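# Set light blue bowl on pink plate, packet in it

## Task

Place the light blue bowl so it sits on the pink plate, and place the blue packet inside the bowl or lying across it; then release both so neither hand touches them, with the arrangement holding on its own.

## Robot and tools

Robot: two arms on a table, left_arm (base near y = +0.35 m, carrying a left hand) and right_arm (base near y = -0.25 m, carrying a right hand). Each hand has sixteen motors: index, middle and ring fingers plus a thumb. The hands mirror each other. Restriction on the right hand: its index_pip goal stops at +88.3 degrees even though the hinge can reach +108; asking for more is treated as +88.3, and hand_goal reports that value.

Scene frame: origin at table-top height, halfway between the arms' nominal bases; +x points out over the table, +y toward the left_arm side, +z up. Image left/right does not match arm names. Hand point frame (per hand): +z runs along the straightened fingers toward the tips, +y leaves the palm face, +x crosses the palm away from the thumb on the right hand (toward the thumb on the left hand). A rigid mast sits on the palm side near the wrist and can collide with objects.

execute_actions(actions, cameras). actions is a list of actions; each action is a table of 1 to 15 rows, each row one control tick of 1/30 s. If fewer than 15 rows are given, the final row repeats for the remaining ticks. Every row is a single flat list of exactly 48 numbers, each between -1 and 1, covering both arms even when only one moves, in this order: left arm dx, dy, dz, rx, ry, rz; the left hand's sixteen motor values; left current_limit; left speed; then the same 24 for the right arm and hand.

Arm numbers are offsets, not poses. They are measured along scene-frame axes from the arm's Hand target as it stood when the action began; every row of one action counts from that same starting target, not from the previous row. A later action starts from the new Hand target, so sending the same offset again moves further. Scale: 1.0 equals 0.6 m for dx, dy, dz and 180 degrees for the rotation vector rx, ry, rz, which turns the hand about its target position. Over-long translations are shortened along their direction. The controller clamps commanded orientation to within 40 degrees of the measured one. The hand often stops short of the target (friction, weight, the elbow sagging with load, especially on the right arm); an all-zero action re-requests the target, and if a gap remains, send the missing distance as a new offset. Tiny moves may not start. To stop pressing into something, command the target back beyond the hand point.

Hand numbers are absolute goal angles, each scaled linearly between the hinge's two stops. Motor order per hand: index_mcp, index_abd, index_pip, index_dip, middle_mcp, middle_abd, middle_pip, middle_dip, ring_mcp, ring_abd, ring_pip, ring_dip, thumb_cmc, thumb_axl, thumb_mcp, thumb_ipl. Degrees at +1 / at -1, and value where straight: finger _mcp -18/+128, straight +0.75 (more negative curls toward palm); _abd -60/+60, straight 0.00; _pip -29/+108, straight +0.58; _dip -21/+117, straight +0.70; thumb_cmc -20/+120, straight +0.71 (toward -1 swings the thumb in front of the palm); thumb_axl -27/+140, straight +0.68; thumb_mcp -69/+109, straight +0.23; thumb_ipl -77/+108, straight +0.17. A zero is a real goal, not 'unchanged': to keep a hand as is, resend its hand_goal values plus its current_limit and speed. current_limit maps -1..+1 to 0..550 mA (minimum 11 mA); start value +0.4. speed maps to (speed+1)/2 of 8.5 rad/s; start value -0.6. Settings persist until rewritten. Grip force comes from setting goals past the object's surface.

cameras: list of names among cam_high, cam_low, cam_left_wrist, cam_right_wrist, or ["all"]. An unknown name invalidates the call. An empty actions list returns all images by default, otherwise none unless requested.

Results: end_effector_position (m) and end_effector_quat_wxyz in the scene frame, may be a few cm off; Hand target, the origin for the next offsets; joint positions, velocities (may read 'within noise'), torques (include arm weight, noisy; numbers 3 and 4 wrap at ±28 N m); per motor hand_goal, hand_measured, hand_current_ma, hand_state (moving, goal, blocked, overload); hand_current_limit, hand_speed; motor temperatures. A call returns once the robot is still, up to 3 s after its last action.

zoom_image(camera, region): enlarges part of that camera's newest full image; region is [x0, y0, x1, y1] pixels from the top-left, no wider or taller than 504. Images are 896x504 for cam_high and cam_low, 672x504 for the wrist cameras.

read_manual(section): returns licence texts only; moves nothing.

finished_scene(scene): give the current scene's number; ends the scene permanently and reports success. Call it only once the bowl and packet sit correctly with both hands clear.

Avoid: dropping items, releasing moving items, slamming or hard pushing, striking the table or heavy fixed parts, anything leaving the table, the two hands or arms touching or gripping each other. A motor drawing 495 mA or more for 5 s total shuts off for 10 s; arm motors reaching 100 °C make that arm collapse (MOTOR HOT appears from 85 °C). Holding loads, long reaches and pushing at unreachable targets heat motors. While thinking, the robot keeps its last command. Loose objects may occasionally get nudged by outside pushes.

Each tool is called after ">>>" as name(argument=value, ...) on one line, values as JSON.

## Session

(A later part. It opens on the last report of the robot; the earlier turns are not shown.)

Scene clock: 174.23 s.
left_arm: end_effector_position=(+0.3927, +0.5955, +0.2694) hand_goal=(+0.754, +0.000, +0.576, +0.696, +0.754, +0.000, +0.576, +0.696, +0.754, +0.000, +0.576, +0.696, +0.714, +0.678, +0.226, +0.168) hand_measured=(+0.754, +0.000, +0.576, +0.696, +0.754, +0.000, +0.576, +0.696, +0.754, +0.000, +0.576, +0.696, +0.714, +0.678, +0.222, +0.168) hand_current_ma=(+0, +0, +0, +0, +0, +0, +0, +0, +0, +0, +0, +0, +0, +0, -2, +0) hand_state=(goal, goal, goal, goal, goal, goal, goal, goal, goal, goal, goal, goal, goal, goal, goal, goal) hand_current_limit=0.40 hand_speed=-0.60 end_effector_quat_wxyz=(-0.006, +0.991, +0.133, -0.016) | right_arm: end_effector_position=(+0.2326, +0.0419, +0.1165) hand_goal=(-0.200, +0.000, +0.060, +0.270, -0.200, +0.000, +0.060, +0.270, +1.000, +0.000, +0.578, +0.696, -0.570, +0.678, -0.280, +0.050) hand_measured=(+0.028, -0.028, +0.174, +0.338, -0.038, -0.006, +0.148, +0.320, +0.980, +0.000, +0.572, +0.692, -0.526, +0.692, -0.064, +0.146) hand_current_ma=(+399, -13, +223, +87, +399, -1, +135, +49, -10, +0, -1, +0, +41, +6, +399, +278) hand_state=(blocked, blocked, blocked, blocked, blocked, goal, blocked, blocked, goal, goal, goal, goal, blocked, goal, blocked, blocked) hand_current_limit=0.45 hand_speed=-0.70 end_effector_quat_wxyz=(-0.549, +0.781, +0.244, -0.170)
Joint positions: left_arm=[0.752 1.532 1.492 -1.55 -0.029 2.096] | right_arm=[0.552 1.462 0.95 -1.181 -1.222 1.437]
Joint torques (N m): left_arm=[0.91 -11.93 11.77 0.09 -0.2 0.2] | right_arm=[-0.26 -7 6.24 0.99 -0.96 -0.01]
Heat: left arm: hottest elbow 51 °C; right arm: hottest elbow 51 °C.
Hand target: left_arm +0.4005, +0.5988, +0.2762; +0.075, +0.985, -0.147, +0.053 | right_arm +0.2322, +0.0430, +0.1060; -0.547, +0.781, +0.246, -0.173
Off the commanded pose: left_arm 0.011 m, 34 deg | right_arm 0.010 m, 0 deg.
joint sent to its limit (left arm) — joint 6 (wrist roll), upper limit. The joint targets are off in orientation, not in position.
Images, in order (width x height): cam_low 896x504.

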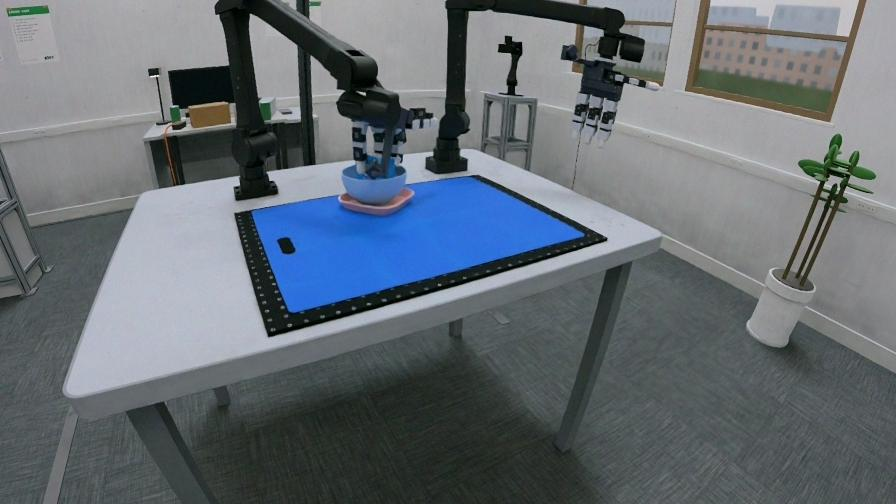

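>>> execute_actions(actions=[[[0,0,0,0,0,0,0.754,0,0.576,0.696,0.754,0,0.576,0.696,0.754,0,0.576,0.696,0.714,0.678,0.226,0.168,0.4,-0.6,0,0,0.008,0,0,0,-0.02,0,0.15,0.32,-0.05,0,0.14,0.31,1,0,0.577,0.696,-0.571,0.678,-0.1,0.14,0.3,-0.8]],[[0,0,0,0,0,0,0.754,0,0.576,0.696,0.754,0,0.576,0.696,0.754,0,0.576,0.696,0.714,0.678,0.226,0.168,0.4,-0.6,0,0,0,0,0,0,0.07,0,0.2,0.36,0.05,0,0.2,0.36,1,0,0.577,0.696,-0.571,0.678,0.0,0.16,0.3,-0.85]],[[0,0,0,0,0,0,0.754,0,0.576,0.696,0.754,0,0.576,0.696,0.754,0,0.576,0.696,0.714,0.678,0.226,0.168,0.4,-0.6,0.004,0,0.01,0,0,0,0.13,0,0.23,0.38,0.13,0,0.23,0.38,1,0,0.577,0.696,-0.571,0.678,0.07,0.168,0.3,-0.85]],[[0,0,0,0,0,0,0.754,0,0.576,0.696,0.754,0,0.576,0.696,0.754,0,0.576,0.696,0.714,0.678,0.226,0.168,0.4,-0.6,0.006,0,0.08,0,0,0,0.13,0,0.23,0.38,0.13,0,0.23,0.38,1,0,0.577,0.696,-0.571,0.678,0.07,0.168,0.3,-0.85]],[[0,0,0,0,0,0,0.754,0,0.576,0.696,0.754,0,0.576,0.696,0.754,0,0.576,0.696,0.714,0.678,0.226,0.168,0.4,-0.6,0.006,0,0.12,0,0,0,0.13,0,0.23,0.38,0.13,0,0.23,0.38,1,0,0.577,0.696,-0.571,0.678,0.07,0.168,0.3,-0.85]]], cameras=["cam_high","cam_low"])

>>> zoom_image(camera="cam_low", region=[300, 70, 470, 240])

>>> zoom_image(camera="cam_high", region=[400, 100, 540, 240])

Scene clock: 184.73 s.
left_arm: end_effector_position=(+0.3927, +0.5955, +0.2694) hand_goal=(+0.754, +0.000, +0.576, +0.696, +0.754, +0.000, +0.576, +0.696, +0.754, +0.000, +0.576, +0.696, +0.714, +0.678, +0.226, +0.168) hand_measured=(+0.754, +0.000, +0.576, +0.696, +0.754, +0.000, +0.576, +0.696, +0.754, +0.000, +0.576, +0.696, +0.714, +0.678, +0.222, +0.168) hand_current_ma=(+0, +0, +0, +0, +0, +0, +0, +0, +0, +0, +0, +0, +0, +0, -2, +0) hand_state=(goal, goal, goal, goal, goal, goal, goal, goal, goal, goal, goal, goal, goal, goal, goal, goal) hand_current_limit=0.40 hand_speed=-0.60 end_effector_quat_wxyz=(-0.006, +0.991, +0.133, -0.016) | right_arm: end_effector_position=(+0.2280, +0.0380, +0.2249) hand_goal=(+0.130, +0.000, +0.230, +0.380, +0.130, +0.000, +0.230, +0.380, +1.000, +0.000, +0.578, +0.696, -0.570, +0.678, +0.070, +0.168) hand_measured=(+0.126, -0.004, +0.230, +0.378, +0.120, +0.000, +0.228, +0.378, +0.980, +0.000, +0.572, +0.692, -0.568, +0.680, +0.068, +0.166) hand_current_ma=(-1, +0, +0, +0, -3, +0, +0, +0, -10, +0, -1, +0, +0, +0, +0, +0) hand_state=(goal, goal, goal, goal, goal, goal, goal, goal, goal, goal, goal, goal, goal, goal, goal, goal) hand_current_limit=0.30 hand_speed=-0.85 end_effector_quat_wxyz=(-0.543, +0.784, +0.236, -0.188)
Joint positions: left_arm=[0.752 1.532 1.492 -1.55 -0.029 2.096] | right_arm=[0.552 1.372 1.158 -1.542 -1.217 1.415]
Joint torques (N m): left_arm=[0.5 -12.63 11.92 0.18 -0.21 0.19] | right_arm=[-1.32 -7.3 11.43 -0.35 -1.07 -0.06]
Heat: left arm: hottest elbow 51 °C; right arm: hottest elbow 51 °C.
Hand target: left_arm +0.4005, +0.5988, +0.2762; +0.075, +0.985, -0.147, +0.053 | right_arm +0.2418, +0.0430, +0.2369; -0.547, +0.781, +0.246, -0.173
Off the commanded pose: left_arm 0.011 m, 34 deg | right_arm 0.019 m, 2 deg.
joint sent to its limit (left arm) — joint 6 (wrist roll), upper limit. The joint targets are off in orientation, not in position.
Images, in order (width x height): cam_high 896x504, cam_low 896x504.

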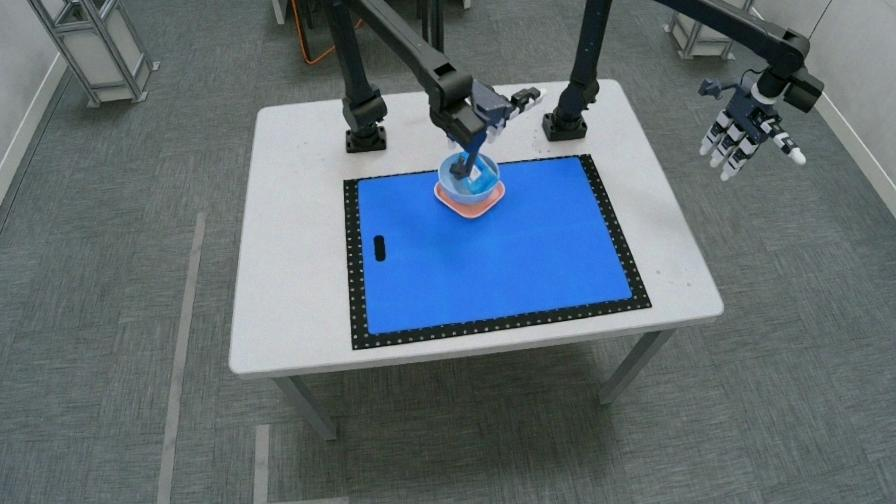

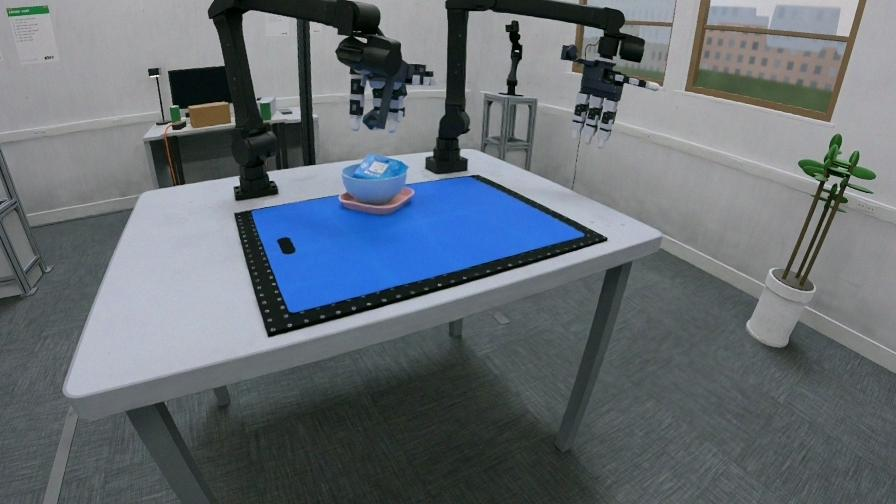

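Scaled by 2.965 from the camera's 896x504 image, which has a finer 1280x720 frame.

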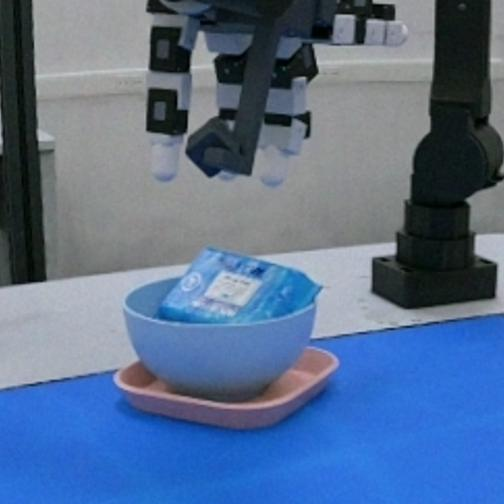

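Scaled by 3.600 from the camera's 896x504 image, which has a finer 1280x720 frame.

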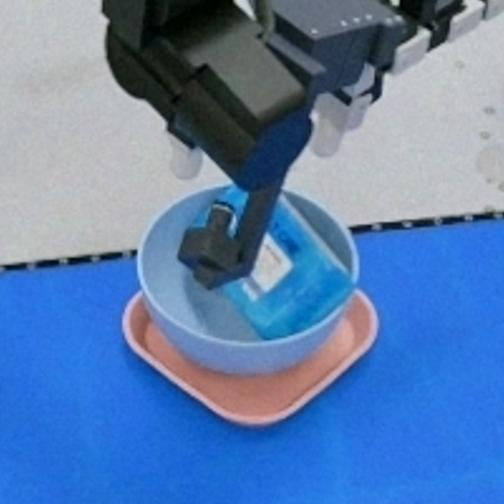

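The packet is resting in the bowl, the bowl is on the plate, and both hands are clear.

>>> finished_scene(scene=3)

The scene is finished: the task was done.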